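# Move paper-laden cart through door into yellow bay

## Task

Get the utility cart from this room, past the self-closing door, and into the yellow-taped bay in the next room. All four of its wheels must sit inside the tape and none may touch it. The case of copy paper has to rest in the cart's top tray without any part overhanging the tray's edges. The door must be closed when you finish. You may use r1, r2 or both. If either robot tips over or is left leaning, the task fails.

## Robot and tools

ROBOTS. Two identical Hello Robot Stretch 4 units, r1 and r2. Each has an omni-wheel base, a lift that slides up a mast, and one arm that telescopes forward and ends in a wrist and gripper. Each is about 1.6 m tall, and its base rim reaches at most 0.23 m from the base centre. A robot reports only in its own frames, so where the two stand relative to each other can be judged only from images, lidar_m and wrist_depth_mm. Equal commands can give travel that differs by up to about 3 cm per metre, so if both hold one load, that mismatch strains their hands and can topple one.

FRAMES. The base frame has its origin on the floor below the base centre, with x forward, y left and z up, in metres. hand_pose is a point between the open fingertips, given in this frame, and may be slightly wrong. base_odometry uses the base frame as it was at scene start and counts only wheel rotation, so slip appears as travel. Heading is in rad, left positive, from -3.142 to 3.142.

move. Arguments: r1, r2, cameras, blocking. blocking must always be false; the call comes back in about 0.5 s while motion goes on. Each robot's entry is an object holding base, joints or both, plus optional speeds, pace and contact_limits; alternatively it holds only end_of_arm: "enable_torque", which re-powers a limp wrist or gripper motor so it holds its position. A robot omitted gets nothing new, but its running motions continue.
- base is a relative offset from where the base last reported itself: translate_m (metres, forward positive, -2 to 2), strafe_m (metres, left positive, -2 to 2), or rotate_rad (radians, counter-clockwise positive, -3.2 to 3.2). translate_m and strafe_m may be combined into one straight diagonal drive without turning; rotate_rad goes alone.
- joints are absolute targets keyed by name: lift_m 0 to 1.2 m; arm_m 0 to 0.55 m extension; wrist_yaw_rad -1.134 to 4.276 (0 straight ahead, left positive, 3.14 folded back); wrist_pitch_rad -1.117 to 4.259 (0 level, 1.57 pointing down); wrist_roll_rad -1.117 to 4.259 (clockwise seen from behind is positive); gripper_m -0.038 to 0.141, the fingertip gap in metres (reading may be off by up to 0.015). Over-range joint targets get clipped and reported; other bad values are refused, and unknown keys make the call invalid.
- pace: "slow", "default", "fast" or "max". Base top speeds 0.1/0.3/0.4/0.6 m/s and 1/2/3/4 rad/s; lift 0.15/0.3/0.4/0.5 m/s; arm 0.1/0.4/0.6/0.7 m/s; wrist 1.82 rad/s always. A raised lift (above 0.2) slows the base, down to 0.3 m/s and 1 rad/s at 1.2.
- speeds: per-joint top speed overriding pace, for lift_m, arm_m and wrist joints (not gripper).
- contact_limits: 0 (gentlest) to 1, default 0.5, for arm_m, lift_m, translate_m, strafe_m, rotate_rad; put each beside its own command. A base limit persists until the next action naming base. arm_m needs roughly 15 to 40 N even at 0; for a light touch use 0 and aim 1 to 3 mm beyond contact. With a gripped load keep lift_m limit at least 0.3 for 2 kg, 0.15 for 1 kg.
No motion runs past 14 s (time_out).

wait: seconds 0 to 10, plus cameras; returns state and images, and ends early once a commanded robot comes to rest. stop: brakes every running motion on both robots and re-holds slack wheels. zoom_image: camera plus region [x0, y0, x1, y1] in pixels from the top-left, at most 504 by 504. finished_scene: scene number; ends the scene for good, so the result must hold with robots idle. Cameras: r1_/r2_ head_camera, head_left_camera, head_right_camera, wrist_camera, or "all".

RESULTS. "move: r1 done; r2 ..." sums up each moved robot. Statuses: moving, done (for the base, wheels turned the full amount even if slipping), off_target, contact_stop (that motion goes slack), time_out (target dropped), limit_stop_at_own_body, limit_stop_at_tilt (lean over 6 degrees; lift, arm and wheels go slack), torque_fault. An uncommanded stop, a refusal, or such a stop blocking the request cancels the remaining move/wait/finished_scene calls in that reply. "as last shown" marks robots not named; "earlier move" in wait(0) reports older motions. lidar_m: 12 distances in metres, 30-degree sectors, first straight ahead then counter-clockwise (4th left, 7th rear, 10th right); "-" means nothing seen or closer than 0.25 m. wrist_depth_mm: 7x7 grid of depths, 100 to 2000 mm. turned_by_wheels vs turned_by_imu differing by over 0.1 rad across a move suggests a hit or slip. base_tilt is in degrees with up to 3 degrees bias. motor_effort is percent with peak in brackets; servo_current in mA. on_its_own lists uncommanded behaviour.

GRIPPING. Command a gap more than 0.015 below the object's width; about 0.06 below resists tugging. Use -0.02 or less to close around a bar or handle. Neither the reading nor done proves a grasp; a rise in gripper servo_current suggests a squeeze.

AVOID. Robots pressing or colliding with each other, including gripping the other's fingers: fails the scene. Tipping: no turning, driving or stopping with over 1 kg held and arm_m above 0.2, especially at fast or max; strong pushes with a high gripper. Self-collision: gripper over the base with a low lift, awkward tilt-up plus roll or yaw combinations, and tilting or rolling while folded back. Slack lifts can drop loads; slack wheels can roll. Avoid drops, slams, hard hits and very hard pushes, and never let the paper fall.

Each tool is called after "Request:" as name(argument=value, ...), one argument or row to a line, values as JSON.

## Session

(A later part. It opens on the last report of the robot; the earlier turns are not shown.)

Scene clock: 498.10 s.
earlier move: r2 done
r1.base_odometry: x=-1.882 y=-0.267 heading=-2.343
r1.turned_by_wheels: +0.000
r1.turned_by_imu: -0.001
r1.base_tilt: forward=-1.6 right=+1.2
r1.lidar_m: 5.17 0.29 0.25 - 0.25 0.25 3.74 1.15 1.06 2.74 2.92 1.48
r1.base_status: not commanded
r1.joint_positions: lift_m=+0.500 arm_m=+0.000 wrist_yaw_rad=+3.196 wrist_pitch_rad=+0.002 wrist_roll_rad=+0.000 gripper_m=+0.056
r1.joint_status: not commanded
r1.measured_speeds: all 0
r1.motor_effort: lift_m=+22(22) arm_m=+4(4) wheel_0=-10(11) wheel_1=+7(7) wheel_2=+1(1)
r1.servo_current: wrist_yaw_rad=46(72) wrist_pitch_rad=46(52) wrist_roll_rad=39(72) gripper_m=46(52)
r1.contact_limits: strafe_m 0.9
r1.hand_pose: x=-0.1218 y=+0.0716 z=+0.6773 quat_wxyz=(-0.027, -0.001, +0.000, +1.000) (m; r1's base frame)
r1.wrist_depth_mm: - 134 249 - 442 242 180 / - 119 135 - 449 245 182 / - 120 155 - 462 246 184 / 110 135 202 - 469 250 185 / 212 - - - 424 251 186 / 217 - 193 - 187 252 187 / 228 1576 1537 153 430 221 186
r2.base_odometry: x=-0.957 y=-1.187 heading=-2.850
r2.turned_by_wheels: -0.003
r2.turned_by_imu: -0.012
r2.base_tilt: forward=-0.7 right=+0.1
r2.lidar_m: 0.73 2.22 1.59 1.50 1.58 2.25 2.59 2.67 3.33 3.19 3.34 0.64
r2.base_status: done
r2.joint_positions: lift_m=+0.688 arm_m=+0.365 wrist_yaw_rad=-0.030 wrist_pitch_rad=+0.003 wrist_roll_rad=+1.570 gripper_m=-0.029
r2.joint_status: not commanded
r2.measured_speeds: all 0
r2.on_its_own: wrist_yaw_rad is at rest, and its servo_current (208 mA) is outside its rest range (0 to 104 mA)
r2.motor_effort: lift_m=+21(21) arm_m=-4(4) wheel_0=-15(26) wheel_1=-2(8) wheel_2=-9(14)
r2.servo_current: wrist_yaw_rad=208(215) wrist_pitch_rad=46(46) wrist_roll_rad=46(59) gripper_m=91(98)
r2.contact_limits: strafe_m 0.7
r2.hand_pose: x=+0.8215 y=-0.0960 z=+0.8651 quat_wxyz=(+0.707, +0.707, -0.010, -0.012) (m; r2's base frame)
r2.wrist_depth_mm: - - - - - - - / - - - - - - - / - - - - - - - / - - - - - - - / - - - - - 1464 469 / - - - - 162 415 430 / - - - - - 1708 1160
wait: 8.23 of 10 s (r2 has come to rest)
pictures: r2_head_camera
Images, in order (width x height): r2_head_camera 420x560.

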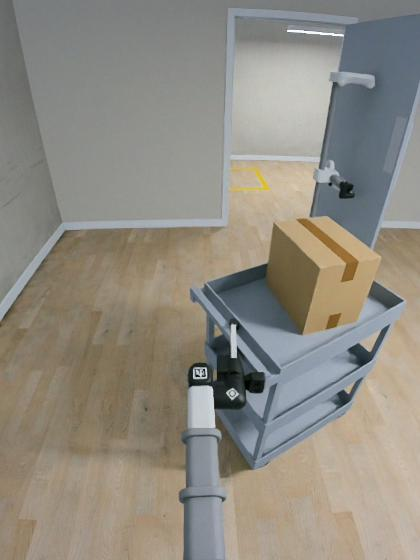

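Request:
move(
  blocking=false,
  cameras=[],
  r2={"base":{"strafe_m":-0.46,"translate_m":0.0},"contact_limits":{"strafe_m":0.7},"pace":"slow"},
)

Request:
wait(
  seconds=8,
  cameras=["r2_head_camera"],
)

Scene clock: 502.20 s.
move: r2 moving
r1: as last shown
r1.turned_by_imu: +0.000
r1.base_tilt: forward=-1.6 right=+1.3
r1.lidar_m: 5.19 0.32 0.25 - 0.25 0.28 3.76 1.14 1.04 2.71 2.90 1.48
r1.motor_effort: lift_m=+22(22) arm_m=+4(4) wheel_0=-10(10) wheel_1=+7(7) wheel_2=+1(1)
r1.servo_current: wrist_yaw_rad=39(59) wrist_pitch_rad=46(46) wrist_roll_rad=59(59) gripper_m=46(46)
r1.contact_limits: strafe_m 0.9
r1.wrist_depth_mm: - 134 249 - 442 243 180 / - 119 135 - 452 244 182 / - 120 155 - 459 246 184 / 110 135 200 - 469 251 185 / 212 - - - 427 252 186 / 218 - 193 - 187 251 186 / 226 1537 1537 153 427 221 186
r2.base_odometry: x=-0.961 y=-1.174 heading=-2.851
r2.turned_by_wheels: -0.001
r2.turned_by_imu: -0.001
r2.base_tilt: forward=-0.7 right=+0.0
r2.lidar_m: 0.68 2.20 1.62 1.53 1.59 2.23 2.57 2.65 3.32 3.19 3.33 0.64
r2.base_status: translate_m moving; strafe_m moving
r2.joint_positions: lift_m=+0.688 arm_m=+0.365 wrist_yaw_rad=-0.030 wrist_pitch_rad=+0.003 wrist_roll_rad=+1.570 gripper_m=-0.029
r2.joint_status: not commanded
r2.measured_speeds: translate_m=-0.001 strafe_m=-0.056 rotate_rad=+0.003 lift_m=+0.000 arm_m=+0.000 wrist_yaw_rad=+0.000 wrist_pitch_rad=+0.000 wrist_roll_rad=+0.000
r2.motor_effort: lift_m=+21(21) arm_m=+2(4) wheel_0=+2(13) wheel_1=-11(12) wheel_2=-9(10)
r2.servo_current: wrist_yaw_rad=202(202) wrist_pitch_rad=39(52) wrist_roll_rad=39(59) gripper_m=85(91)
r2.contact_limits: strafe_m 0.7
r2.hand_pose: x=+0.8215 y=-0.0960 z=+0.8651 quat_wxyz=(+0.707, +0.707, -0.010, -0.012) (m; r2's base frame)
r2.wrist_depth_mm: - - - - - - - / - - - - - - - / - - - - - - - / - - - - - - - / - - - - - 1499 469 / - - - - 162 413 424 / - - - - - 1708 1182
pictures: none
No camera images: "cameras" was empty.

Scene clock: 507.47 s.
earlier move: r2 done
r1.base_odometry: x=-1.882 y=-0.267 heading=-2.343
r1.turned_by_wheels: +0.000
r1.turned_by_imu: +0.000
r1.base_tilt: forward=-1.6 right=+1.3
r1.lidar_m: 5.18 0.31 0.25 - 0.25 0.27 3.75 1.14 1.04 2.74 2.93 1.27
r1.base_status: not commanded
r1.joint_positions: lift_m=+0.500 arm_m=+0.000 wrist_yaw_rad=+3.196 wrist_pitch_rad=+0.002 wrist_roll_rad=+0.000 gripper_m=+0.056
r1.joint_status: not commanded
r1.measured_speeds: all 0
r1.motor_effort: lift_m=+22(22) arm_m=+4(4) wheel_0=-11(11) wheel_1=+7(7) wheel_2=+1(1)
r1.servo_current: wrist_yaw_rad=65(72) wrist_pitch_rad=46(52) wrist_roll_rad=46(72) gripper_m=39(52)
r1.contact_limits: strafe_m 0.9
r1.hand_pose: x=-0.1218 y=+0.0716 z=+0.6773 quat_wxyz=(-0.027, -0.001, +0.000, +1.000) (m; r1's base frame)
r1.wrist_depth_mm: - 134 249 - 442 243 180 / - 119 135 - 452 246 182 / - 120 154 - 459 247 183 / 110 135 201 - 466 250 185 / 212 - - - 424 250 186 / 219 - 193 - 188 252 187 / 226 1576 1537 153 427 222 186
r2.base_odometry: x=-1.090 y=-0.747 heading=-2.849
r2.turned_by_wheels: +0.002
r2.turned_by_imu: +0.008
r2.base_tilt: forward=-0.6 right=+0.0
r2.lidar_m: 0.77 2.78 2.06 1.99 2.06 2.68 2.57 2.69 2.86 2.76 2.89 0.73
r2.base_status: done
r2.joint_positions: lift_m=+0.688 arm_m=+0.365 wrist_yaw_rad=+0.011 wrist_pitch_rad=+0.003 wrist_roll_rad=+1.570 gripper_m=-0.029
r2.joint_status: not commanded
r2.measured_speeds: all 0
r2.motor_effort: lift_m=+20(21) arm_m=+4(4) wheel_0=+8(22) wheel_1=-3(12) wheel_2=+4(10)
r2.servo_current: wrist_yaw_rad=52(208) wrist_pitch_rad=39(52) wrist_roll_rad=46(65) gripper_m=85(98)
r2.contact_limits: strafe_m 0.7
r2.hand_pose: x=+0.8252 y=-0.0844 z=+0.8651 quat_wxyz=(+0.707, +0.707, +0.005, +0.003) (m; r2's base frame)
r2.wrist_depth_mm: - - - 134 190 732 - / - - 473 140 198 759 - / - 407 407 146 208 - - / - 449 442 154 218 - - / - - 484 163 226 - - / - - 187 170 179 - - / - - - - - 1576 492
wait: 5.27 of 8 s (r2 has come to rest)
pictures: r2_head_camera
Images, in order (width x height): r2_head_camera 420x560.

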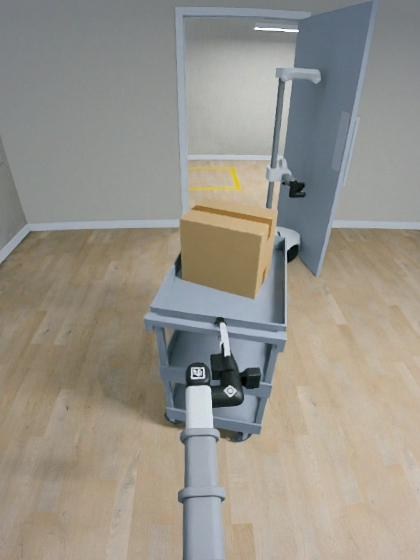

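Request:
move(
  blocking=false,
  cameras=[],
  r2={"base":{"strafe_m":-0.2,"translate_m":0.02},"contact_limits":{"strafe_m":0.7},"pace":"slow"},
)

Request:
wait(
  seconds=8,
  cameras=[],
)

Request:
move(
  blocking=false,
  cameras=[],
  r2={"base":{"strafe_m":0.03,"translate_m":0.3},"contact_limits":{"translate_m":0.7},"pace":"slow"},
)

Request:
wait(
  seconds=8,
  cameras=["r2_head_camera"],
)

Scene clock: 513.50 s.
move: r2 moving
r1: as last shown
r1.lidar_m: 5.19 0.29 0.25 - 0.25 0.25 3.73 1.12 1.03 2.74 2.90 1.25
r1.motor_effort: lift_m=+22(22) arm_m=+4(4) wheel_0=-10(11) wheel_1=+7(7) wheel_2=+1(1)
r1.servo_current: wrist_yaw_rad=46(65) wrist_pitch_rad=46(46) wrist_roll_rad=52(59) gripper_m=46(46)
r1.contact_limits: strafe_m 0.9
r1.wrist_depth_mm: - 134 248 - 442 243 180 / - 119 135 - 452 245 182 / - 120 154 - 459 247 184 / 110 135 202 - 469 251 186 / 211 - - - 424 252 186 / 218 - 193 - 187 252 187 / 226 1499 1576 153 427 221 186
r2.base_odometry: x=-1.095 y=-0.735 heading=-2.848
r2.turned_by_wheels: +0.001
r2.turned_by_imu: +0.001
r2.base_tilt: forward=-0.7 right=+0.1
r2.lidar_m: 0.74 2.81 2.06 1.97 2.06 2.68 2.57 2.71 2.85 2.74 2.88 0.77
r2.base_status: translate_m moving; strafe_m moving
r2.joint_positions: lift_m=+0.688 arm_m=+0.365 wrist_yaw_rad=+0.011 wrist_pitch_rad=+0.003 wrist_roll_rad=+1.570 gripper_m=-0.029
r2.joint_status: not commanded
r2.measured_speeds: translate_m=+0.005 strafe_m=-0.053 rotate_rad=-0.001 lift_m=+0.000 arm_m=+0.000 wrist_yaw_rad=+0.000 wrist_pitch_rad=+0.000 wrist_roll_rad=+0.000
r2.motor_effort: lift_m=+20(21) arm_m=+4(4) wheel_0=+14(18) wheel_1=-3(6) wheel_2=-2(4)
r2.servo_current: wrist_yaw_rad=59(65) wrist_pitch_rad=39(46) wrist_roll_rad=52(52) gripper_m=85(91)
r2.contact_limits: strafe_m 0.7
r2.hand_pose: x=+0.8252 y=-0.0844 z=+0.8651 quat_wxyz=(+0.707, +0.707, +0.005, +0.003) (m; r2's base frame)
r2.wrist_depth_mm: - - - 135 190 1397 - / - - 504 141 199 768 - / - 404 410 147 208 - - / - 452 442 155 218 - - / - - 480 163 227 - - / - - 504 170 179 - - / - - - - - 1576 500
pictures: none
No camera images: "cameras" was empty.

Scene clock: 516.20 s.
earlier move: r2 done
r1.base_odometry: x=-1.882 y=-0.267 heading=-2.343
r1.turned_by_wheels: +0.000
r1.turned_by_imu: +0.000
r1.base_tilt: forward=-1.6 right=+1.3
r1.lidar_m: 1.65 0.31 0.25 - 0.25 0.26 3.78 1.15 1.04 2.74 2.91 1.18
r1.base_status: not commanded
r1.joint_positions: lift_m=+0.500 arm_m=+0.000 wrist_yaw_rad=+3.196 wrist_pitch_rad=+0.002 wrist_roll_rad=+0.000 gripper_m=+0.056
r1.joint_status: not commanded
r1.measured_speeds: all 0
r1.motor_effort: lift_m=+22(22) arm_m=+4(4) wheel_0=-10(11) wheel_1=+7(7) wheel_2=+1(1)
r1.servo_current: wrist_yaw_rad=52(78) wrist_pitch_rad=33(52) wrist_roll_rad=59(72) gripper_m=46(46)
r1.contact_limits: strafe_m 0.9
r1.hand_pose: x=-0.1218 y=+0.0716 z=+0.6773 quat_wxyz=(-0.027, -0.001, +0.000, +1.000) (m; r1's base frame)
r1.wrist_depth_mm: - 134 249 - 439 243 180 / - 119 135 - 452 245 182 / - 120 155 - 462 247 185 / 110 135 200 - 466 250 185 / 212 - - - 424 252 185 / 219 - 194 - 187 252 186 / 226 1537 1537 153 430 220 187
r2.base_odometry: x=-1.167 y=-0.562 heading=-2.849
r2.turned_by_wheels: -0.001
r2.turned_by_imu: +0.001
r2.base_tilt: forward=-0.7 right=+0.1
r2.lidar_m: 0.75 3.07 2.28 2.20 2.27 2.70 2.60 2.74 2.65 2.55 2.64 0.78
r2.base_status: done
r2.joint_positions: lift_m=+0.688 arm_m=+0.365 wrist_yaw_rad=+0.011 wrist_pitch_rad=+0.003 wrist_roll_rad=+1.570 gripper_m=-0.029
r2.joint_status: not commanded
r2.measured_speeds: all 0
r2.motor_effort: lift_m=+21(21) arm_m=+4(4) wheel_0=+7(18) wheel_1=-3(6) wheel_2=-4(5)
r2.servo_current: wrist_yaw_rad=72(78) wrist_pitch_rad=39(46) wrist_roll_rad=39(65) gripper_m=85(91)
r2.contact_limits: strafe_m 0.7
r2.hand_pose: x=+0.8252 y=-0.0844 z=+0.8651 quat_wxyz=(+0.707, +0.707, +0.005, +0.003) (m; r2's base frame)
r2.wrist_depth_mm: - - 1618 174 236 256 1060 / - - - 174 235 1661 1118 / - - - 173 233 820 - / - 433 433 173 233 831 - / - 449 442 172 233 820 - / - 462 187 171 179 - - / - - 473 - 231 - -
wait: 2.70 of 8 s (r2 has come to rest)
pictures: none
No camera images: "cameras" was empty.

Scene clock: 516.70 s.
move: r2 moving
r1: as last shown
r1.lidar_m: 1.62 0.31 0.25 - 0.25 0.25 3.77 1.12 1.03 2.72 2.91 1.18
r1.motor_effort: lift_m=+22(22) arm_m=+4(4) wheel_0=-10(10) wheel_1=+7(7) wheel_2=+1(1)
r1.servo_current: wrist_yaw_rad=33(52) wrist_pitch_rad=39(46) wrist_roll_rad=52(52) gripper_m=39(46)
r1.contact_limits: strafe_m 0.9
r1.wrist_depth_mm: - 134 248 - 439 243 180 / - 118 135 - 452 245 182 / - 120 155 - 462 247 183 / 110 135 202 - 473 250 185 / 212 - - - 421 250 186 / 218 - 193 - 188 252 186 / 227 1576 1618 153 424 222 186
r2.base_odometry: x=-1.178 y=-0.566 heading=-2.849
r2.turned_by_wheels: +0.000
r2.turned_by_imu: +0.000
r2.base_tilt: forward=-0.7 right=+0.1
r2.lidar_m: 0.75 3.09 2.28 2.18 2.29 2.69 2.62 2.73 2.66 2.56 2.67 0.81
r2.base_status: translate_m moving; strafe_m moving
r2.joint_positions: lift_m=+0.688 arm_m=+0.365 wrist_yaw_rad=+0.000 wrist_pitch_rad=+0.003 wrist_roll_rad=+1.570 gripper_m=-0.029
r2.joint_status: not commanded
r2.measured_speeds: translate_m=+0.047 strafe_m=+0.004 rotate_rad=-0.011 lift_m=+0.000 arm_m=+0.000 wrist_yaw_rad=-0.041 wrist_pitch_rad=+0.000 wrist_roll_rad=+0.000
r2.motor_effort: lift_m=+20(21) arm_m=+4(4) wheel_0=+8(13) wheel_1=+6(9) wheel_2=-13(13)
r2.servo_current: wrist_yaw_rad=46(72) wrist_pitch_rad=39(46) wrist_roll_rad=39(59) gripper_m=91(91)
r2.contact_limits: translate_m 0.7
r2.hand_pose: x=+0.8243 y=-0.0874 z=+0.8651 quat_wxyz=(+0.707, +0.707, +0.001, -0.001) (m; r2's base frame)
r2.wrist_depth_mm: - - 1661 180 242 255 268 / - - - 178 239 1661 1182 / - - - 176 237 820 - / - 436 436 175 235 842 - / - 445 445 173 231 - - / - 455 449 171 178 - - / - - 462 - 229 - -
pictures: none
No camera images: "cameras" was empty.

Scene clock: 520.50 s.
earlier move: r2 done
r1.base_odometry: x=-1.882 y=-0.267 heading=-2.343
r1.turned_by_wheels: +0.000
r1.turned_by_imu: +0.000
r1.base_tilt: forward=-1.6 right=+1.2
r1.lidar_m: 5.16 0.32 0.25 - 0.25 0.27 3.76 1.16 1.04 2.72 1.20 0.93
r1.base_status: not commanded
r1.joint_positions: lift_m=+0.500 arm_m=+0.000 wrist_yaw_rad=+3.196 wrist_pitch_rad=+0.002 wrist_roll_rad=+0.000 gripper_m=+0.056
r1.joint_status: not commanded
r1.measured_speeds: all 0
r1.motor_effort: lift_m=+22(22) arm_m=+4(4) wheel_0=-10(11) wheel_1=+6(7) wheel_2=+1(1)
r1.servo_current: wrist_yaw_rad=59(72) wrist_pitch_rad=46(52) wrist_roll_rad=52(65) gripper_m=39(52)
r1.contact_limits: strafe_m 0.9
r1.hand_pose: x=-0.1218 y=+0.0716 z=+0.6773 quat_wxyz=(-0.027, -0.001, +0.000, +1.000) (m; r1's base frame)
r1.wrist_depth_mm: - 134 248 - 442 242 181 / - 119 135 - 455 245 182 / - 120 155 - 462 247 184 / 110 135 201 - 469 250 185 / 211 - - - 424 251 186 / 219 - 193 - 187 252 186 / 227 1537 1537 153 433 221 186
r2.base_odometry: x=-1.445 y=-0.677 heading=-2.849
r2.turned_by_wheels: +0.000
r2.turned_by_imu: -0.002
r2.base_tilt: forward=-0.6 right=+0.1
r2.lidar_m: 0.72 3.03 2.25 2.14 2.26 3.01 2.90 3.01 2.70 2.58 2.72 0.83
r2.base_status: done
r2.joint_positions: lift_m=+0.688 arm_m=+0.365 wrist_yaw_rad=-0.006 wrist_pitch_rad=+0.003 wrist_roll_rad=+1.570 gripper_m=-0.029
r2.joint_status: not commanded
r2.measured_speeds: all 0
r2.motor_effort: lift_m=+21(21) arm_m=+4(4) wheel_0=+0(13) wheel_1=+4(9) wheel_2=-10(21)
r2.servo_current: wrist_yaw_rad=39(72) wrist_pitch_rad=33(46) wrist_roll_rad=52(59) gripper_m=85(98)
r2.contact_limits: translate_m 0.7
r2.hand_pose: x=+0.8237 y=-0.0893 z=+0.8651 quat_wxyz=(+0.707, +0.707, -0.001, -0.003) (m; r2's base frame)
r2.wrist_depth_mm: - - - 199 265 272 274 / - - - 191 255 1537 1182 / - - - 186 248 1576 - / - - 442 181 240 831 - / - 442 442 178 235 831 - / - 445 187 171 178 - - / - - 442 - 224 - -
wait: 3.80 of 8 s (r2 has come to rest)
pictures: r2_head_camera
Images, in order (width x height): r2_head_camera 420x560.

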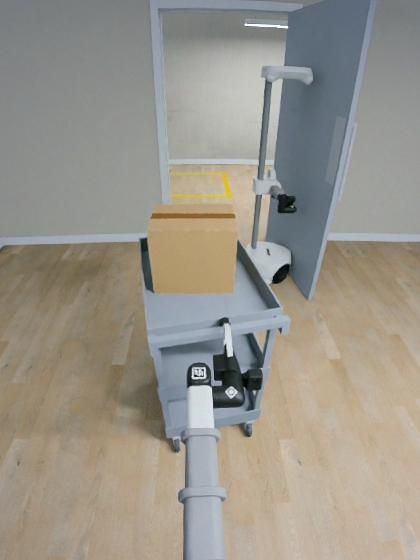

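Request:
move(
  blocking=false,
  cameras=[],
  r2={"base":{"strafe_m":0.07,"translate_m":0.28},"contact_limits":{"translate_m":0.7},"pace":"slow"},
)

Request:
wait(
  seconds=8,
  cameras=["r2_head_camera","r1_head_right_camera"],
)

Scene clock: 525.30 s.
move: r2 moving
r1: as last shown
r1.base_tilt: forward=-1.6 right=+1.3
r1.lidar_m: 5.19 0.32 0.25 - 0.25 0.26 3.76 1.13 1.05 2.74 1.15 0.92
r1.motor_effort: lift_m=+22(22) arm_m=+4(4) wheel_0=-10(11) wheel_1=+7(7) wheel_2=+1(1)
r1.servo_current: wrist_yaw_rad=46(59) wrist_pitch_rad=39(52) wrist_roll_rad=59(59) gripper_m=39(46)
r1.contact_limits: strafe_m 0.9
r1.wrist_depth_mm: - 134 249 - 442 241 180 / - 119 135 - 449 245 182 / - 120 155 - 462 247 184 / 110 135 201 - 462 250 185 / 212 - - - 424 252 186 / 219 - 195 - 187 252 187 / 227 1576 1576 153 430 221 186
r2.base_odometry: x=-1.456 y=-0.683 heading=-2.850
r2.turned_by_wheels: -0.001
r2.turned_by_imu: -0.001
r2.base_tilt: forward=-0.7 right=+0.1
r2.lidar_m: 0.72 3.01 2.24 2.16 2.27 3.02 2.92 3.07 2.68 2.59 2.70 0.82
r2.base_status: translate_m moving; strafe_m moving
r2.joint_positions: lift_m=+0.688 arm_m=+0.365 wrist_yaw_rad=-0.006 wrist_pitch_rad=+0.003 wrist_roll_rad=+1.570 gripper_m=-0.029
r2.joint_status: not commanded
r2.measured_speeds: translate_m=+0.049 strafe_m=+0.013 rotate_rad=-0.003 lift_m=+0.000 arm_m=+0.000 wrist_yaw_rad=+0.000 wrist_pitch_rad=+0.000 wrist_roll_rad=+0.000
r2.motor_effort: lift_m=+21(21) arm_m=+4(4) wheel_0=+0(4) wheel_1=+5(8) wheel_2=-14(16)
r2.servo_current: wrist_yaw_rad=46(65) wrist_pitch_rad=46(46) wrist_roll_rad=52(52) gripper_m=91(98)
r2.contact_limits: translate_m 0.7
r2.hand_pose: x=+0.8237 y=-0.0893 z=+0.8651 quat_wxyz=(+0.707, +0.707, -0.001, -0.003) (m; r2's base frame)
r2.wrist_depth_mm: - - - 200 265 273 276 / - - - 193 256 1499 1160 / - - - 187 248 1576 - / - - 492 181 241 831 - / - 439 439 177 234 831 - / - 439 186 171 178 - - / - - 449 - 224 - -
pictures: none
No camera images: "cameras" was empty.

Scene clock: 528.93 s.
earlier move: r2 done
r1.base_odometry: x=-1.882 y=-0.267 heading=-2.343
r1.turned_by_wheels: +0.000
r1.turned_by_imu: +0.000
r1.base_tilt: forward=-1.6 right=+1.3
r1.lidar_m: 5.18 0.28 0.25 - 0.25 0.25 3.74 1.14 1.05 2.73 0.74 0.77
r1.base_status: not commanded
r1.joint_positions: lift_m=+0.500 arm_m=+0.000 wrist_yaw_rad=+3.196 wrist_pitch_rad=+0.002 wrist_roll_rad=+0.000 gripper_m=+0.056
r1.joint_status: not commanded
r1.measured_speeds: all 0
r1.motor_effort: lift_m=+22(22) arm_m=+4(4) wheel_0=-10(11) wheel_1=+7(7) wheel_2=+1(1)
r1.servo_current: wrist_yaw_rad=46(65) wrist_pitch_rad=46(52) wrist_roll_rad=59(72) gripper_m=46(52)
r1.contact_limits: strafe_m 0.9
r1.hand_pose: x=-0.1218 y=+0.0716 z=+0.6773 quat_wxyz=(-0.027, -0.001, +0.000, +1.000) (m; r1's base frame)
r1.wrist_depth_mm: - 134 248 - 442 242 181 / - 119 135 - 449 245 181 / - 120 154 - 462 247 183 / 110 135 200 - 469 250 185 / 212 - - - 424 250 186 / 218 - 194 - 187 252 186 / 227 1499 1537 154 430 221 187
r2.base_odometry: x=-1.693 y=-0.824 heading=-2.850
r2.turned_by_wheels: +0.000
r2.turned_by_imu: -0.001
r2.base_tilt: forward=-0.6 right=+0.1
r2.lidar_m: 0.72 2.76 2.17 2.08 2.17 3.01 3.19 3.32 2.75 2.67 2.77 0.85
r2.base_status: done
r2.joint_positions: lift_m=+0.688 arm_m=+0.365 wrist_yaw_rad=-0.006 wrist_pitch_rad=+0.003 wrist_roll_rad=+1.570 gripper_m=-0.029
r2.joint_status: not commanded
r2.measured_speeds: all 0
r2.motor_effort: lift_m=+21(21) arm_m=+4(4) wheel_0=+0(9) wheel_1=+4(8) wheel_2=-10(18)
r2.servo_current: wrist_yaw_rad=52(65) wrist_pitch_rad=39(46) wrist_roll_rad=39(65) gripper_m=85(98)
r2.contact_limits: translate_m 0.7
r2.hand_pose: x=+0.8237 y=-0.0893 z=+0.8651 quat_wxyz=(+0.707, +0.707, -0.001, -0.003) (m; r2's base frame)
r2.wrist_depth_mm: - - - 206 276 285 282 / - - - 200 265 1308 1160 / - - - 191 254 1756 - / - - - 184 245 820 - / - 439 442 179 236 820 - / - 436 186 172 178 - - / - - 439 - 224 - -
wait: 3.63 of 8 s (r2 has come to rest)
pictures: r1_head_right_camera, r2_head_camera
Images, in order (width x height): r1_head_right_camera 420x672, r2_head_camera 420x560.

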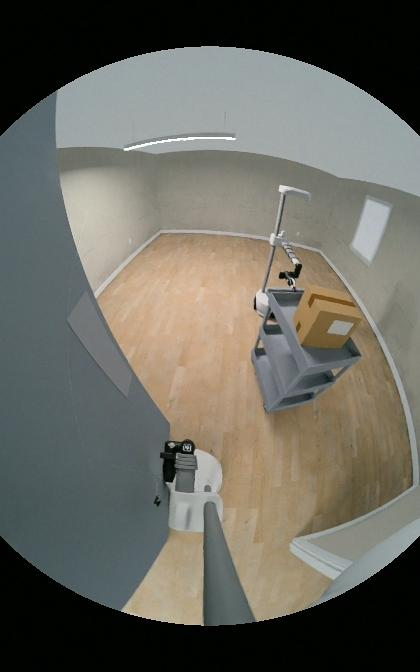

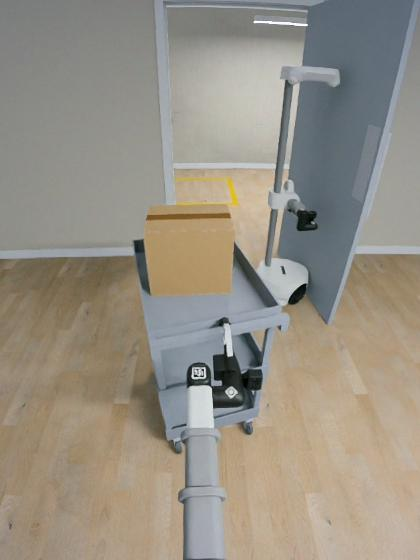

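Request:
move(
  blocking=false,
  cameras=[],
  r2={"base":{"strafe_m":0.2,"translate_m":-0.02},"contact_limits":{"strafe_m":0.7},"pace":"slow"},
)

Request:
wait(
  seconds=8,
  cameras=["r2_head_camera"],
)

Scene clock: 535.97 s.
move: r2 moving
r1: as last shown
r1.lidar_m: 5.17 0.31 0.25 - 0.25 0.25 3.76 1.13 1.03 2.73 0.73 0.80
r1.servo_current: wrist_yaw_rad=59(65) wrist_pitch_rad=39(46) wrist_roll_rad=39(65) gripper_m=39(46)
r1.contact_limits: strafe_m 0.9
r1.wrist_depth_mm: - 134 249 - 439 242 180 / - 119 135 - 449 245 182 / - 120 155 - 459 246 184 / 110 135 200 - 466 251 185 / 212 - - - 421 252 186 / 219 - 193 - 188 253 187 / 226 1576 1537 153 427 221 186
r2.base_odometry: x=-1.688 y=-0.837 heading=-2.851
r2.turned_by_wheels: -0.001
r2.turned_by_imu: -0.001
r2.base_tilt: forward=-0.7 right=+0.1
r2.lidar_m: 0.71 2.75 2.13 2.06 2.18 3.03 3.21 3.30 2.76 2.65 2.81 0.81
r2.base_status: translate_m moving; strafe_m moving
r2.joint_positions: lift_m=+0.688 arm_m=+0.365 wrist_yaw_rad=-0.006 wrist_pitch_rad=+0.003 wrist_roll_rad=+1.570 gripper_m=-0.029
r2.joint_status: not commanded
r2.measured_speeds: translate_m=-0.006 strafe_m=+0.052 rotate_rad=-0.001 lift_m=+0.000 arm_m=+0.000 wrist_yaw_rad=+0.000 wrist_pitch_rad=+0.000 wrist_roll_rad=+0.000
r2.motor_effort: lift_m=+20(21) arm_m=+4(4) wheel_0=-17(17) wheel_1=+3(7) wheel_2=-1(9)
r2.servo_current: wrist_yaw_rad=52(52) wrist_pitch_rad=46(52) wrist_roll_rad=52(59) gripper_m=91(91)
r2.contact_limits: strafe_m 0.7
r2.hand_pose: x=+0.8237 y=-0.0893 z=+0.8651 quat_wxyz=(+0.707, +0.707, -0.001, -0.003) (m; r2's base frame)
r2.wrist_depth_mm: - - - 209 278 285 287 / - - - 200 265 1397 1182 / - - - 191 254 1708 - / - - - 184 245 809 - / - 439 439 179 236 820 - / - 442 185 171 178 - - / - 439 442 - 224 - -
pictures: none
No camera images: "cameras" was empty.

Scene clock: 538.67 s.
earlier move: r2 done
r1.base_odometry: x=-1.882 y=-0.267 heading=-2.343
r1.turned_by_wheels: +0.000
r1.turned_by_imu: +0.000
r1.base_tilt: forward=-1.6 right=+1.2
r1.lidar_m: 5.19 0.31 0.25 - 0.25 0.25 3.75 1.18 1.05 2.74 0.82 0.81
r1.base_status: not commanded
r1.joint_positions: lift_m=+0.500 arm_m=+0.000 wrist_yaw_rad=+3.196 wrist_pitch_rad=+0.002 wrist_roll_rad=+0.000 gripper_m=+0.056
r1.joint_status: not commanded
r1.measured_speeds: all 0
r1.motor_effort: lift_m=+22(22) arm_m=+4(4) wheel_0=-10(11) wheel_1=+7(7) wheel_2=+1(1)
r1.servo_current: wrist_yaw_rad=46(65) wrist_pitch_rad=46(46) wrist_roll_rad=52(72) gripper_m=39(46)
r1.contact_limits: strafe_m 0.9
r1.hand_pose: x=-0.1218 y=+0.0716 z=+0.6773 quat_wxyz=(-0.027, -0.001, +0.000, +1.000) (m; r1's base frame)
r1.wrist_depth_mm: - 134 248 - 442 242 180 / - 118 135 - 452 245 182 / - 120 155 - 462 247 183 / 110 135 201 - 466 251 185 / 213 - - - 424 252 186 / 218 - 193 - 187 253 187 / 226 1576 1537 153 433 221 186
r2.base_odometry: x=-1.617 y=-1.010 heading=-2.850
r2.turned_by_wheels: +0.001
r2.turned_by_imu: +0.000
r2.base_tilt: forward=-0.6 right=+0.1
r2.lidar_m: 0.77 2.64 1.97 1.88 1.96 2.75 3.21 3.26 2.96 2.86 2.99 0.76
r2.base_status: done
r2.joint_positions: lift_m=+0.688 arm_m=+0.365 wrist_yaw_rad=-0.003 wrist_pitch_rad=+0.003 wrist_roll_rad=+1.570 gripper_m=-0.029
r2.joint_status: not commanded
r2.measured_speeds: all 0
r2.motor_effort: lift_m=+20(21) arm_m=+4(4) wheel_0=-9(19) wheel_1=+2(7) wheel_2=+6(9)
r2.servo_current: wrist_yaw_rad=52(72) wrist_pitch_rad=46(52) wrist_roll_rad=33(59) gripper_m=91(98)
r2.contact_limits: strafe_m 0.7
r2.hand_pose: x=+0.8240 y=-0.0883 z=+0.8651 quat_wxyz=(+0.707, +0.707, +0.000, -0.002) (m; r2's base frame)
r2.wrist_depth_mm: - 1576 - 163 220 1308 1160 / - - - 164 223 798 - / - - 430 167 225 831 - / - 442 439 169 229 831 - / - 469 459 171 232 842 - / - - 184 172 179 - - / - - 504 - - 1499 -
wait: 2.70 of 8 s (r2 has come to rest)
pictures: r2_head_camera
Images, in order (width x height): r2_head_camera 420x560.

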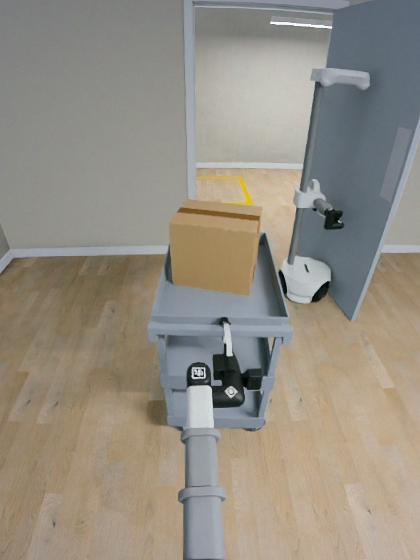

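Request:
move(
  blocking=false,
  cameras=[],
  r2={"base":{"strafe_m":0.17,"translate_m":-0.02},"contact_limits":{"strafe_m":0.7},"pace":"slow"},
)

Request:
wait(
  seconds=8,
  cameras=[],
)

Request:
move(
  blocking=false,
  cameras=[],
  r2={"base":{"strafe_m":-0.06,"translate_m":0.22},"contact_limits":{"translate_m":0.7},"pace":"slow"},
)

Request:
wait(
  seconds=8,
  cameras=["r2_head_camera"],
)

Scene clock: 545.93 s.
move: r2 moving
r1: as last shown
r1.base_tilt: forward=-1.6 right=+1.3
r1.lidar_m: 5.19 0.30 0.25 - 0.25 0.26 3.75 1.14 1.03 2.72 0.80 0.80
r1.motor_effort: lift_m=+22(22) arm_m=+4(4) wheel_0=-9(11) wheel_1=+7(7) wheel_2=+1(1)
r1.servo_current: wrist_yaw_rad=46(59) wrist_pitch_rad=39(46) wrist_roll_rad=65(65) gripper_m=33(46)
r1.contact_limits: strafe_m 0.9
r1.wrist_depth_mm: - 134 249 - 439 242 181 / - 119 135 - 445 246 182 / - 120 155 - 462 248 184 / 110 135 201 - 466 251 185 / 212 - - - 424 252 187 / 218 - 194 - 188 252 186 / 227 1576 1499 153 430 223 186
r2.base_odometry: x=-1.611 y=-1.022 heading=-2.850
r2.turned_by_wheels: +0.000
r2.turned_by_imu: +0.000
r2.base_tilt: forward=-0.6 right=+0.1
r2.lidar_m: 0.77 2.66 1.95 1.87 1.95 2.73 3.18 3.28 3.00 2.85 3.01 0.76
r2.base_status: translate_m moving; strafe_m moving
r2.joint_positions: lift_m=+0.688 arm_m=+0.365 wrist_yaw_rad=-0.003 wrist_pitch_rad=+0.003 wrist_roll_rad=+1.570 gripper_m=-0.029
r2.joint_status: not commanded
r2.measured_speeds: translate_m=-0.005 strafe_m=+0.053 rotate_rad=-0.001 lift_m=+0.000 arm_m=+0.000 wrist_yaw_rad=+0.000 wrist_pitch_rad=+0.000 wrist_roll_rad=+0.000
r2.motor_effort: lift_m=+20(21) arm_m=+3(4) wheel_0=-10(14) wheel_1=+6(6) wheel_2=+6(8)
r2.servo_current: wrist_yaw_rad=46(59) wrist_pitch_rad=46(52) wrist_roll_rad=33(52) gripper_m=85(98)
r2.contact_limits: strafe_m 0.7
r2.hand_pose: x=+0.8240 y=-0.0883 z=+0.8651 quat_wxyz=(+0.707, +0.707, +0.000, -0.002) (m; r2's base frame)
r2.wrist_depth_mm: - 1537 - 160 219 1336 1160 / - - - 163 223 798 - / - - 424 166 225 820 - / - 439 436 168 229 831 - / - 469 462 171 231 842 - / - - 183 172 178 - - / - - 504 - - 1499 -
pictures: none
No camera images: "cameras" was empty.

Scene clock: 548.33 s.
earlier move: r2 done
r1.base_odometry: x=-1.882 y=-0.267 heading=-2.343
r1.turned_by_wheels: +0.000
r1.turned_by_imu: +0.000
r1.base_tilt: forward=-1.6 right=+1.3
r1.lidar_m: 5.18 0.30 0.25 - 0.25 0.27 3.74 1.12 1.05 2.73 0.91 0.88
r1.base_status: not commanded
r1.joint_positions: lift_m=+0.500 arm_m=+0.000 wrist_yaw_rad=+3.196 wrist_pitch_rad=+0.002 wrist_roll_rad=+0.000 gripper_m=+0.056
r1.joint_status: not commanded
r1.measured_speeds: all 0
r1.motor_effort: lift_m=+22(22) arm_m=+4(4) wheel_0=-10(11) wheel_1=+6(7) wheel_2=+1(1)
r1.servo_current: wrist_yaw_rad=46(72) wrist_pitch_rad=46(52) wrist_roll_rad=65(65) gripper_m=39(46)
r1.contact_limits: strafe_m 0.9
r1.hand_pose: x=-0.1218 y=+0.0716 z=+0.6773 quat_wxyz=(-0.027, -0.001, +0.000, +1.000) (m; r1's base frame)
r1.wrist_depth_mm: - 134 248 - 436 243 181 / - 119 135 - 452 245 182 / - 120 155 - 459 247 183 / 110 135 202 - 466 250 185 / 211 - - - 421 251 186 / 219 - 193 - 187 253 186 / 226 1537 1537 153 433 220 186
r2.base_odometry: x=-1.549 y=-1.167 heading=-2.850
r2.turned_by_wheels: +0.000
r2.turned_by_imu: +0.000
r2.base_tilt: forward=-0.7 right=+0.1
r2.lidar_m: 0.77 2.42 1.78 1.72 1.79 2.43 3.17 3.26 3.14 3.01 3.17 0.73
r2.base_status: done
r2.joint_positions: lift_m=+0.688 arm_m=+0.365 wrist_yaw_rad=-0.002 wrist_pitch_rad=+0.003 wrist_roll_rad=+1.570 gripper_m=-0.029
r2.joint_status: not commanded
r2.measured_speeds: all 0
r2.motor_effort: lift_m=+21(21) arm_m=-3(4) wheel_0=-8(17) wheel_1=+4(6) wheel_2=+7(10)
r2.servo_current: wrist_yaw_rad=46(59) wrist_pitch_rad=39(52) wrist_roll_rad=46(65) gripper_m=85(98)
r2.contact_limits: strafe_m 0.7
r2.hand_pose: x=+0.8241 y=-0.0881 z=+0.8651 quat_wxyz=(+0.707, +0.707, +0.000, -0.002) (m; r2's base frame)
r2.wrist_depth_mm: - - - 131 183 - - / - 394 394 136 193 - - / - 421 415 143 206 - - / - 469 455 153 217 - - / - - 500 161 228 - - / - - 183 169 178 1708 525 / - - - - - 1618 477
wait: 2.40 of 8 s (r2 has come to rest)
pictures: none
No camera images: "cameras" was empty.

Scene clock: 548.83 s.
move: r2 moving
r1: as last shown
r1.lidar_m: 5.19 0.29 0.25 - 0.25 0.28 3.76 1.14 1.06 2.73 0.90 0.89
r1.motor_effort: lift_m=+22(22) arm_m=+4(4) wheel_0=-10(11) wheel_1=+7(7) wheel_2=+1(1)
r1.servo_current: wrist_yaw_rad=46(65) wrist_pitch_rad=39(52) wrist_roll_rad=46(59) gripper_m=46(46)
r1.contact_limits: strafe_m 0.9
r1.wrist_depth_mm: - 134 248 - 442 242 181 / - 119 135 - 452 245 182 / - 120 155 - 459 246 184 / 110 135 200 - 469 250 184 / 213 - - - 424 252 186 / 219 - 194 - 187 252 186 / 226 1537 1537 153 427 222 186
r2.base_odometry: x=-1.561 y=-1.167 heading=-2.849
r2.turned_by_wheels: +0.000
r2.turned_by_imu: +0.000
r2.base_tilt: forward=-0.7 right=+0.0
r2.lidar_m: 0.75 2.43 1.78 1.71 1.80 2.43 3.16 3.26 3.14 3.00 3.14 0.74
r2.base_status: translate_m moving; strafe_m moving
r2.joint_positions: lift_m=+0.688 arm_m=+0.365 wrist_yaw_rad=-0.002 wrist_pitch_rad=+0.003 wrist_roll_rad=+1.570 gripper_m=-0.029
r2.joint_status: not commanded
r2.measured_speeds: translate_m=+0.048 strafe_m=-0.013 rotate_rad=-0.001 lift_m=+0.000 arm_m=+0.000 wrist_yaw_rad=+0.000 wrist_pitch_rad=+0.000 wrist_roll_rad=+0.000
r2.motor_effort: lift_m=+20(21) arm_m=-3(4) wheel_0=+10(10) wheel_1=+7(8) wheel_2=-14(14)
r2.servo_current: wrist_yaw_rad=46(59) wrist_pitch_rad=39(46) wrist_roll_rad=46(59) gripper_m=91(98)
r2.contact_limits: translate_m 0.7
r2.hand_pose: x=+0.8241 y=-0.0881 z=+0.8651 quat_wxyz=(+0.707, +0.707, +0.000, -0.002) (m; r2's base frame)
r2.wrist_depth_mm: - - - 130 183 - - / - 404 392 135 193 - - / - 415 410 141 204 - - / - 462 449 151 216 - - / - - 496 158 225 - - / - - 187 169 177 1756 - / - - - - - 1661 473
pictures: none
No camera images: "cameras" was empty.

Scene clock: 551.87 s.
earlier move: r2 done
r1.base_odometry: x=-1.882 y=-0.267 heading=-2.343
r1.turned_by_wheels: +0.000
r1.turned_by_imu: +0.000
r1.base_tilt: forward=-1.6 right=+1.3
r1.lidar_m: 5.16 0.30 0.25 - 0.25 0.26 3.71 1.14 1.06 2.73 0.71 1.00
r1.base_status: not commanded
r1.joint_positions: lift_m=+0.500 arm_m=+0.000 wrist_yaw_rad=+3.196 wrist_pitch_rad=+0.002 wrist_roll_rad=+0.000 gripper_m=+0.056
r1.joint_status: not commanded
r1.measured_speeds: all 0
r1.motor_effort: lift_m=+22(22) arm_m=+4(4) wheel_0=-10(11) wheel_1=+7(7) wheel_2=+1(1)
r1.servo_current: wrist_yaw_rad=59(72) wrist_pitch_rad=46(52) wrist_roll_rad=59(65) gripper_m=39(52)
r1.contact_limits: strafe_m 0.9
r1.hand_pose: x=-0.1218 y=+0.0716 z=+0.6773 quat_wxyz=(-0.027, -0.001, +0.000, +1.000) (m; r1's base frame)
r1.wrist_depth_mm: - 134 249 - 445 242 180 / - 118 135 - 452 245 182 / - 120 154 - 466 248 184 / 110 135 201 - 469 251 185 / 211 - - - 421 252 186 / 220 - 194 - 188 252 186 / 227 1537 1537 153 433 220 186
r2.base_odometry: x=-1.777 y=-1.173 heading=-2.848
r2.turned_by_wheels: +0.001
r2.turned_by_imu: +0.004
r2.base_tilt: forward=-0.7 right=+0.1
r2.lidar_m: 0.79 2.48 1.84 1.77 1.86 2.55 3.42 3.50 3.07 2.98 3.12 0.78
r2.base_status: done
r2.joint_positions: lift_m=+0.688 arm_m=+0.365 wrist_yaw_rad=+0.004 wrist_pitch_rad=+0.003 wrist_roll_rad=+1.570 gripper_m=-0.029
r2.joint_status: not commanded
r2.measured_speeds: all 0
r2.motor_effort: lift_m=+21(21) arm_m=+3(4) wheel_0=+12(24) wheel_1=+7(11) wheel_2=-3(15)
r2.servo_current: wrist_yaw_rad=46(59) wrist_pitch_rad=46(46) wrist_roll_rad=52(59) gripper_m=85(98)
r2.contact_limits: translate_m 0.7
r2.hand_pose: x=+0.8246 y=-0.0863 z=+0.8651 quat_wxyz=(+0.707, +0.707, +0.002, +0.000) (m; r2's base frame)
r2.wrist_depth_mm: - - - 145 202 1618 580 / 1808 - - 150 207 759 - / 1808 415 413 154 214 - - / - 439 439 159 220 831 - / - 469 469 166 227 - - / - 500 187 169 178 - - / - - - - 243 544 492
wait: 3.03 of 8 s (r2 has come to rest)
pictures: r2_head_camera
Images, in order (width x height): r2_head_camera 420x560.

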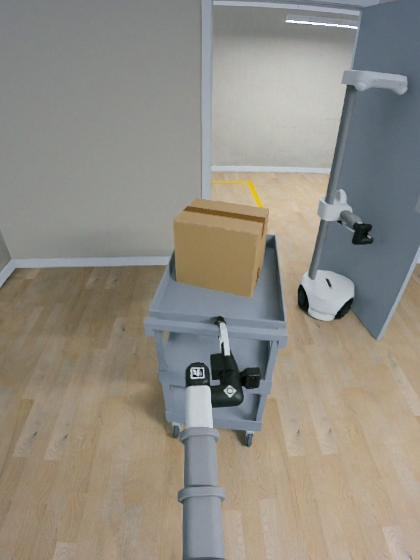

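Request:
move(
  blocking=false,
  cameras=["r2_head_camera"],
)

Scene clock: 577.93 s.
r1.base_odometry: x=-1.882 y=-0.267 heading=-2.343
r1.turned_by_wheels: +0.000
r1.turned_by_imu: +0.000
r1.base_tilt: forward=-1.6 right=+1.2
r1.lidar_m: 5.18 0.30 0.25 - 0.25 0.25 3.74 1.13 1.04 2.74 0.73 1.01
r1.base_status: not commanded
r1.joint_positions: lift_m=+0.500 arm_m=+0.000 wrist_yaw_rad=+3.196 wrist_pitch_rad=+0.002 wrist_roll_rad=+0.000 gripper_m=+0.056
r1.joint_status: not commanded
r1.measured_speeds: all 0
r1.motor_effort: lift_m=+22(22) arm_m=+4(4) wheel_0=-10(11) wheel_1=+6(7) wheel_2=+1(1)
r1.servo_current: wrist_yaw_rad=59(72) wrist_pitch_rad=46(52) wrist_roll_rad=59(65) gripper_m=39(52)
r1.contact_limits: strafe_m 0.9
r1.hand_pose: x=-0.1218 y=+0.0716 z=+0.6773 quat_wxyz=(-0.027, -0.001, +0.000, +1.000) (m; r1's base frame)
r1.wrist_depth_mm: - 134 248 - 442 243 181 / - 119 135 - 452 247 182 / - 120 155 - 459 246 184 / 110 135 202 - 469 250 185 / 212 - - - 424 251 186 / 219 - 194 - 187 251 187 / 227 1537 1499 153 427 222 186
r2.base_odometry: x=-1.777 y=-1.173 heading=-2.848
r2.turned_by_wheels: +0.000
r2.turned_by_imu: +0.000
r2.base_tilt: forward=-0.7 right=+0.1
r2.lidar_m: 0.77 2.52 1.85 1.77 1.87 2.56 3.40 3.49 3.09 2.97 3.09 0.78
r2.base_status: done
r2.joint_positions: lift_m=+0.688 arm_m=+0.365 wrist_yaw_rad=+0.004 wrist_pitch_rad=+0.003 wrist_roll_rad=+1.570 gripper_m=-0.029
r2.joint_status: not commanded
r2.measured_speeds: all 0
r2.motor_effort: lift_m=+21(21) arm_m=+4(4) wheel_0=+11(24) wheel_1=+7(11) wheel_2=-3(15)
r2.servo_current: wrist_yaw_rad=46(59) wrist_pitch_rad=39(46) wrist_roll_rad=46(59) gripper_m=91(98)
r2.contact_limits: translate_m 0.7
r2.hand_pose: x=+0.8246 y=-0.0863 z=+0.8651 quat_wxyz=(+0.707, +0.707, +0.002, +0.000) (m; r2's base frame)
r2.wrist_depth_mm: - - - 144 201 1537 580 / 1863 - - 150 206 759 - / 1808 413 410 155 213 - - / - 436 436 158 221 820 - / - 473 469 167 229 - - / - 496 187 169 178 - - / - - - - 242 549 496
pictures: r2_head_camera
Images, in order (width x height): r2_head_camera 420x560.

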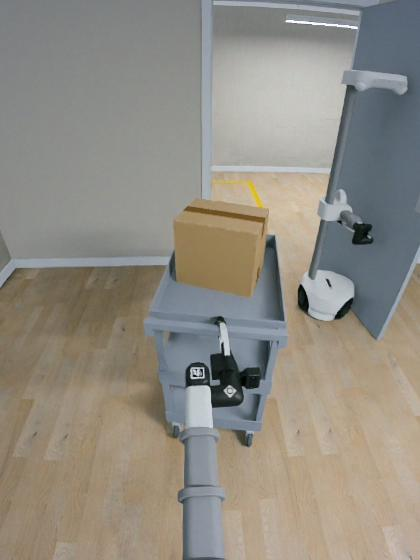

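Request:
move(
  blocking=false,
  cameras=[],
  r2={"base":{"translate_m":-0.4},"pace":"slow","contact_limits":{"translate_m":0.7}},
)

Request:
wait(
  seconds=8,
  cameras=[],
)

Request:
move(
  blocking=false,
  cameras=[],
  r2={"base":{"translate_m":-0.2,"strafe_m":-0.72},"pace":"slow","contact_limits":{"translate_m":0.7}},
)

Request:
wait(
  seconds=10,
  cameras=["r2_head_camera"],
)

Request:
move(
  blocking=false,
  cameras=[],
  r2={"base":{"strafe_m":0.48},"pace":"slow","contact_limits":{"strafe_m":0.7}},
)

Request:
wait(
  seconds=8,
  cameras=["r2_head_camera"],
)

Scene clock: 587.00 s.
move: r2 moving
r1: as last shown
r1.base_tilt: forward=-1.6 right=+1.3
r1.lidar_m: 5.18 0.31 0.25 - 0.25 0.28 3.76 1.16 1.05 2.73 0.73 0.97
r1.motor_effort: lift_m=+22(22) arm_m=+4(4) wheel_0=-10(10) wheel_1=+7(7) wheel_2=+1(1)
r1.servo_current: wrist_yaw_rad=59(72) wrist_pitch_rad=46(46) wrist_roll_rad=46(52) gripper_m=39(46)
r1.contact_limits: strafe_m 0.9
r1.wrist_depth_mm: - 134 249 - 439 242 180 / - 118 135 - 455 246 182 / - 120 155 - 462 247 184 / 110 135 201 - 469 250 185 / 212 - - - 421 252 186 / 219 - 193 - 187 251 186 / 227 1576 1537 154 427 221 186
r2.base_odometry: x=-1.765 y=-1.169 heading=-2.847
r2.turned_by_wheels: +0.001
r2.turned_by_imu: +0.001
r2.base_tilt: forward=-0.6 right=+0.1
r2.lidar_m: 0.77 2.49 1.81 1.77 1.86 2.58 3.40 3.48 3.08 2.97 3.13 0.78
r2.base_status: translate_m moving
r2.joint_positions: lift_m=+0.688 arm_m=+0.365 wrist_yaw_rad=+0.005 wrist_pitch_rad=+0.003 wrist_roll_rad=+1.570 gripper_m=-0.029
r2.joint_status: not commanded
r2.measured_speeds: translate_m=-0.049 strafe_m=+0.001 rotate_rad=+0.001 lift_m=+0.000 arm_m=+0.000 wrist_yaw_rad=+0.000 wrist_pitch_rad=+0.000 wrist_roll_rad=+0.000
r2.motor_effort: lift_m=+20(21) arm_m=+3(4) wheel_0=-2(10) wheel_1=-3(5) wheel_2=+16(18)
r2.servo_current: wrist_yaw_rad=46(59) wrist_pitch_rad=46(46) wrist_roll_rad=46(52) gripper_m=91(91)
r2.contact_limits: translate_m 0.7
r2.hand_pose: x=+0.8247 y=-0.0859 z=+0.8651 quat_wxyz=(+0.707, +0.707, +0.003, +0.001) (m; r2's base frame)
r2.wrist_depth_mm: - - - 146 201 1430 585 / 1808 - - 150 208 - - / - 415 413 154 214 - - / - 439 445 159 222 - - / - 469 473 166 229 - - / - 496 186 171 178 - - / - - - - - 544 492
pictures: none
No camera images: "cameras" was empty.

Scene clock: 591.80 s.
earlier move: r2 done
r1.base_odometry: x=-1.882 y=-0.267 heading=-2.343
r1.turned_by_wheels: +0.000
r1.turned_by_imu: +0.000
r1.base_tilt: forward=-1.6 right=+1.3
r1.lidar_m: 5.18 0.30 0.25 - 0.25 0.25 3.75 1.10 1.03 2.74 1.09 1.01
r1.base_status: not commanded
r1.joint_positions: lift_m=+0.500 arm_m=+0.000 wrist_yaw_rad=+3.196 wrist_pitch_rad=+0.002 wrist_roll_rad=+0.000 gripper_m=+0.056
r1.joint_status: not commanded
r1.measured_speeds: all 0
r1.motor_effort: lift_m=+22(22) arm_m=+4(4) wheel_0=-10(11) wheel_1=+7(7) wheel_2=+1(1)
r1.servo_current: wrist_yaw_rad=59(72) wrist_pitch_rad=39(52) wrist_roll_rad=52(65) gripper_m=39(46)
r1.contact_limits: strafe_m 0.9
r1.hand_pose: x=-0.1218 y=+0.0716 z=+0.6773 quat_wxyz=(-0.027, -0.001, +0.000, +1.000) (m; r1's base frame)
r1.wrist_depth_mm: - 134 248 - 442 242 180 / - 118 135 - 452 246 182 / - 120 155 - 462 246 183 / 110 135 202 - 469 251 185 / 212 - - - 421 251 186 / 219 - 194 - 188 253 187 / 225 1537 1537 153 430 222 186
r2.base_odometry: x=-1.394 y=-1.057 heading=-2.850
r2.turned_by_wheels: -0.002
r2.turned_by_imu: -0.004
r2.base_tilt: forward=-0.6 right=+0.1
r2.lidar_m: 0.76 2.51 1.82 1.77 1.87 2.60 2.97 3.05 3.09 2.96 3.10 0.77
r2.base_status: done
r2.joint_positions: lift_m=+0.688 arm_m=+0.365 wrist_yaw_rad=-0.003 wrist_pitch_rad=+0.003 wrist_roll_rad=+1.570 gripper_m=-0.029
r2.joint_status: not commanded
r2.measured_speeds: all 0
r2.motor_effort: lift_m=+21(21) arm_m=-4(4) wheel_0=-12(17) wheel_1=-7(12) wheel_2=+3(18)
r2.servo_current: wrist_yaw_rad=46(65) wrist_pitch_rad=39(52) wrist_roll_rad=52(59) gripper_m=91(98)
r2.contact_limits: translate_m 0.7
r2.hand_pose: x=+0.8240 y=-0.0883 z=+0.8651 quat_wxyz=(+0.707, +0.707, +0.000, -0.002) (m; r2's base frame)
r2.wrist_depth_mm: - - - 154 211 1464 1160 / - - - 158 216 750 - / - 424 418 162 220 - - / - 449 439 163 225 - - / - - 466 168 230 - - / - - 185 172 179 - - / - - - - - 1499 508
wait: 4.80 of 8 s (r2 has come to rest)
pictures: none
No camera images: "cameras" was empty.

Scene clock: 592.30 s.
move: r2 moving
r1: as last shown
r1.lidar_m: 5.18 0.29 0.25 - 0.25 0.25 3.73 1.16 1.04 2.74 1.07 1.01
r1.servo_current: wrist_yaw_rad=39(59) wrist_pitch_rad=46(46) wrist_roll_rad=39(72) gripper_m=39(46)
r1.contact_limits: strafe_m 0.9
r1.wrist_depth_mm: - 134 250 - 439 243 180 / - 118 135 - 452 245 182 / - 120 155 - 462 246 183 / 110 135 201 - 466 251 185 / 211 - - - 424 252 186 / 220 - 193 - 187 252 187 / 227 1576 1537 154 430 220 186
r2.base_odometry: x=-1.394 y=-1.045 heading=-2.849
r2.turned_by_wheels: +0.000
r2.turned_by_imu: +0.001
r2.base_tilt: forward=-0.6 right=+0.1
r2.lidar_m: 0.78 2.52 1.87 1.78 1.88 2.58 2.96 3.06 3.08 2.95 3.11 0.81
r2.base_status: translate_m moving; strafe_m moving
r2.joint_positions: lift_m=+0.688 arm_m=+0.365 wrist_yaw_rad=-0.002 wrist_pitch_rad=+0.003 wrist_roll_rad=+1.570 gripper_m=-0.029
r2.joint_status: not commanded
r2.measured_speeds: translate_m=-0.014 strafe_m=-0.049 rotate_rad=+0.005 lift_m=+0.000 arm_m=+0.000 wrist_yaw_rad=+0.028 wrist_pitch_rad=+0.000 wrist_roll_rad=+0.000
r2.motor_effort: lift_m=+20(21) arm_m=-3(4) wheel_0=+9(10) wheel_1=-10(10) wheel_2=+6(7)
r2.servo_current: wrist_yaw_rad=46(59) wrist_pitch_rad=39(46) wrist_roll_rad=46(52) gripper_m=85(91)
r2.contact_limits: translate_m 0.7
r2.hand_pose: x=+0.8241 y=-0.0879 z=+0.8651 quat_wxyz=(+0.707, +0.707, +0.000, -0.002) (m; r2's base frame)
r2.wrist_depth_mm: - - - 152 207 1499 1098 / - - - 156 213 768 - / - 421 418 159 218 - - / - 449 439 163 224 - - / - - 469 167 230 - - / - - 186 171 179 - - / - - - - - 569 504
pictures: none
No camera images: "cameras" was empty.

Scene clock: 600.53 s.
earlier move: r2 done
r1.base_odometry: x=-1.882 y=-0.267 heading=-2.343
r1.turned_by_wheels: +0.000
r1.turned_by_imu: -0.001
r1.base_tilt: forward=-1.6 right=+1.3
r1.lidar_m: 1.39 0.31 0.25 - 0.25 0.25 3.76 1.13 1.04 2.74 2.90 1.32
r1.base_status: not commanded
r1.joint_positions: lift_m=+0.500 arm_m=+0.000 wrist_yaw_rad=+3.196 wrist_pitch_rad=+0.002 wrist_roll_rad=+0.000 gripper_m=+0.056
r1.joint_status: not commanded
r1.measured_speeds: all 0
r1.motor_effort: lift_m=+22(22) arm_m=+4(4) wheel_0=-10(11) wheel_1=+7(7) wheel_2=+1(1)
r1.servo_current: wrist_yaw_rad=59(72) wrist_pitch_rad=46(52) wrist_roll_rad=46(72) gripper_m=33(52)
r1.contact_limits: strafe_m 0.9
r1.hand_pose: x=-0.1218 y=+0.0716 z=+0.6773 quat_wxyz=(-0.027, -0.001, +0.000, +1.000) (m; r1's base frame)
r1.wrist_depth_mm: - 134 248 - 445 242 180 / - 118 135 - 452 246 182 / - 120 155 - 462 247 184 / 110 135 201 - 466 251 185 / 213 - - - 427 251 186 / 218 - 193 - 188 252 186 / 227 1537 1576 153 424 221 187
r2.base_odometry: x=-1.411 y=-0.311 heading=-2.847
r2.turned_by_wheels: +0.002
r2.turned_by_imu: +0.011
r2.base_tilt: forward=-0.7 right=+0.0
r2.lidar_m: 0.59 0.64 2.59 2.50 2.59 2.88 2.76 2.90 2.30 2.24 2.37 2.11
r2.base_status: done
r2.joint_positions: lift_m=+0.688 arm_m=+0.365 wrist_yaw_rad=+0.018 wrist_pitch_rad=+0.003 wrist_roll_rad=+1.570 gripper_m=-0.029
r2.joint_status: not commanded
r2.measured_speeds: all 0
r2.motor_effort: lift_m=+21(21) arm_m=-3(4) wheel_0=+14(22) wheel_1=+3(10) wheel_2=+11(21)
r2.servo_current: wrist_yaw_rad=104(117) wrist_pitch_rad=46(46) wrist_roll_rad=52(65) gripper_m=91(98)
r2.contact_limits: translate_m 0.7
r2.hand_pose: x=+0.8258 y=-0.0822 z=+0.8651 quat_wxyz=(+0.707, +0.707, +0.007, +0.005) (m; r2's base frame)
r2.wrist_depth_mm: - - - - - 1618 1182 / - - - - - 1576 1182 / - - - 351 - 1576 1160 / - - - 332 375 377 377 / - - - 204 291 1708 1255 / - - - 162 178 1618 496 / - - 180 - 204 - -
wait: 8.23 of 10 s (r2 has come to rest)
pictures: r2_head_camera
Images, in order (width x height): r2_head_camera 420x560.

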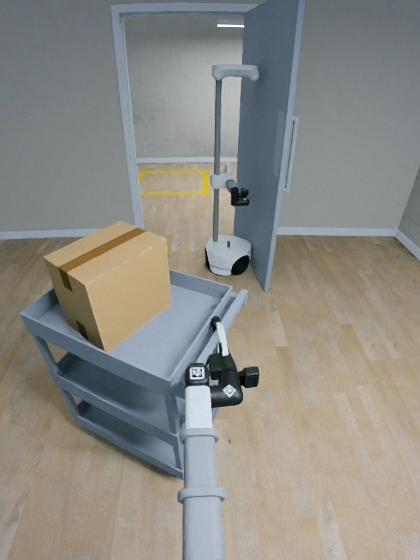

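Scene clock: 601.03 s.
move: r2 moving
r1: as last shown
r1.turned_by_imu: +0.000
r1.lidar_m: 1.39 0.32 0.25 - 0.25 0.26 3.75 1.14 1.07 2.74 2.93 1.31
r1.motor_effort: lift_m=+22(22) arm_m=+4(4) wheel_0=-10(10) wheel_1=+7(7) wheel_2=+1(1)
r1.servo_current: wrist_yaw_rad=46(59) wrist_pitch_rad=46(52) wrist_roll_rad=52(65) gripper_m=39(46)
r1.contact_limits: strafe_m 0.9
r1.wrist_depth_mm: - 134 250 - 442 242 180 / - 119 135 - 452 245 182 / - 120 155 - 466 247 184 / 110 135 200 - 466 252 185 / 213 - - - 427 251 187 / 219 - 193 - 187 251 186 / 227 1537 1537 153 430 221 186
r2.base_odometry: x=-1.407 y=-0.324 heading=-2.847
r2.turned_by_wheels: +0.000
r2.turned_by_imu: +0.000
r2.base_tilt: forward=-0.7 right=+0.1
r2.lidar_m: 0.59 0.67 2.58 2.48 2.62 2.89 2.78 2.88 2.34 2.27 2.37 2.12
r2.base_status: strafe_m moving
r2.joint_positions: lift_m=+0.688 arm_m=+0.365 wrist_yaw_rad=+0.018 wrist_pitch_rad=+0.003 wrist_roll_rad=+1.570 gripper_m=-0.029
r2.joint_status: not commanded
r2.measured_speeds: translate_m=+0.000 strafe_m=+0.055 rotate_rad=-0.002 lift_m=+0.000 arm_m=+0.000 wrist_yaw_rad=+0.000 wrist_pitch_rad=+0.000 wrist_roll_rad=+0.000
r2.motor_effort: lift_m=+21(21) arm_m=-3(4) wheel_0=-3(11) wheel_1=+10(14) wheel_2=+1(9)
r2.servo_current: wrist_yaw_rad=98(117) wrist_pitch_rad=39(46) wrist_roll_rad=52(52) gripper_m=91(98)
r2.contact_limits: strafe_m 0.7
r2.hand_pose: x=+0.8258 y=-0.0822 z=+0.8651 quat_wxyz=(+0.707, +0.707, +0.007, +0.005) (m; r2's base frame)
r2.wrist_depth_mm: - - - - - 1661 1138 / - - - - - 1464 1138 / - - - 353 - 1618 1160 / - - - 332 375 377 377 / - - - 204 291 1708 1281 / - - - 168 178 1618 492 / - - 180 - 205 - -
pictures: none
No camera images: "cameras" was empty.

Scene clock: 606.50 s.
earlier move: r2 done
r1.base_odometry: x=-1.882 y=-0.267 heading=-2.343
r1.turned_by_wheels: +0.000
r1.turned_by_imu: +0.000
r1.base_tilt: forward=-1.6 right=+1.3
r1.lidar_m: 5.19 0.31 0.25 - 0.25 0.25 3.76 1.13 1.05 2.73 1.42 1.27
r1.base_status: not commanded
r1.joint_positions: lift_m=+0.500 arm_m=+0.000 wrist_yaw_rad=+3.196 wrist_pitch_rad=+0.002 wrist_roll_rad=+0.000 gripper_m=+0.056
r1.joint_status: not commanded
r1.measured_speeds: all 0
r1.motor_effort: lift_m=+22(22) arm_m=+4(4) wheel_0=-10(11) wheel_1=+7(7) wheel_2=+1(1)
r1.servo_current: wrist_yaw_rad=52(72) wrist_pitch_rad=46(52) wrist_roll_rad=65(72) gripper_m=39(52)
r1.contact_limits: strafe_m 0.9
r1.hand_pose: x=-0.1218 y=+0.0716 z=+0.6773 quat_wxyz=(-0.027, -0.001, +0.000, +1.000) (m; r1's base frame)
r1.wrist_depth_mm: - 134 248 - 442 243 180 / - 119 135 - 455 244 182 / - 120 155 - 462 247 184 / 110 135 202 - 466 251 185 / 213 - - - 421 252 186 / 219 - 194 - 187 252 187 / 226 1576 1499 153 427 221 186
r2.base_odometry: x=-1.272 y=-0.770 heading=-2.848
r2.turned_by_wheels: -0.002
r2.turned_by_imu: -0.004
r2.base_tilt: forward=-0.7 right=+0.1
r2.lidar_m: 0.63 0.84 2.09 2.00 2.04 2.84 2.78 2.91 2.81 2.72 2.84 0.88
r2.base_status: done
r2.joint_positions: lift_m=+0.688 arm_m=+0.365 wrist_yaw_rad=-0.011 wrist_pitch_rad=+0.003 wrist_roll_rad=+1.570 gripper_m=-0.029
r2.joint_status: not commanded
r2.measured_speeds: all 0
r2.motor_effort: lift_m=+20(21) arm_m=-3(4) wheel_0=-8(20) wheel_1=+1(14) wheel_2=-8(10)
r2.servo_current: wrist_yaw_rad=65(117) wrist_pitch_rad=46(46) wrist_roll_rad=46(59) gripper_m=85(98)
r2.contact_limits: strafe_m 0.7
r2.hand_pose: x=+0.8233 y=-0.0906 z=+0.8651 quat_wxyz=(+0.707, +0.707, -0.003, -0.005) (m; r2's base frame)
r2.wrist_depth_mm: - - - 265 - 1576 1160 / - - - 274 324 1499 1118 / - - - 222 296 1464 433 / - - - 203 265 1756 500 / - - - 186 245 741 - / - 427 185 170 177 - - / - 413 407 - 212 - -
wait: 5.47 of 8 s (r2 has come to rest)
pictures: r2_head_camera
Images, in order (width x height): r2_head_camera 420x560.

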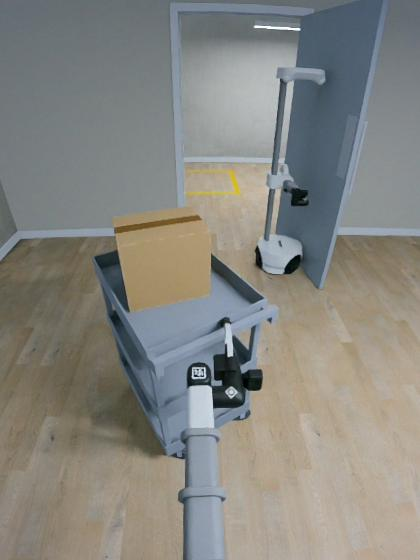

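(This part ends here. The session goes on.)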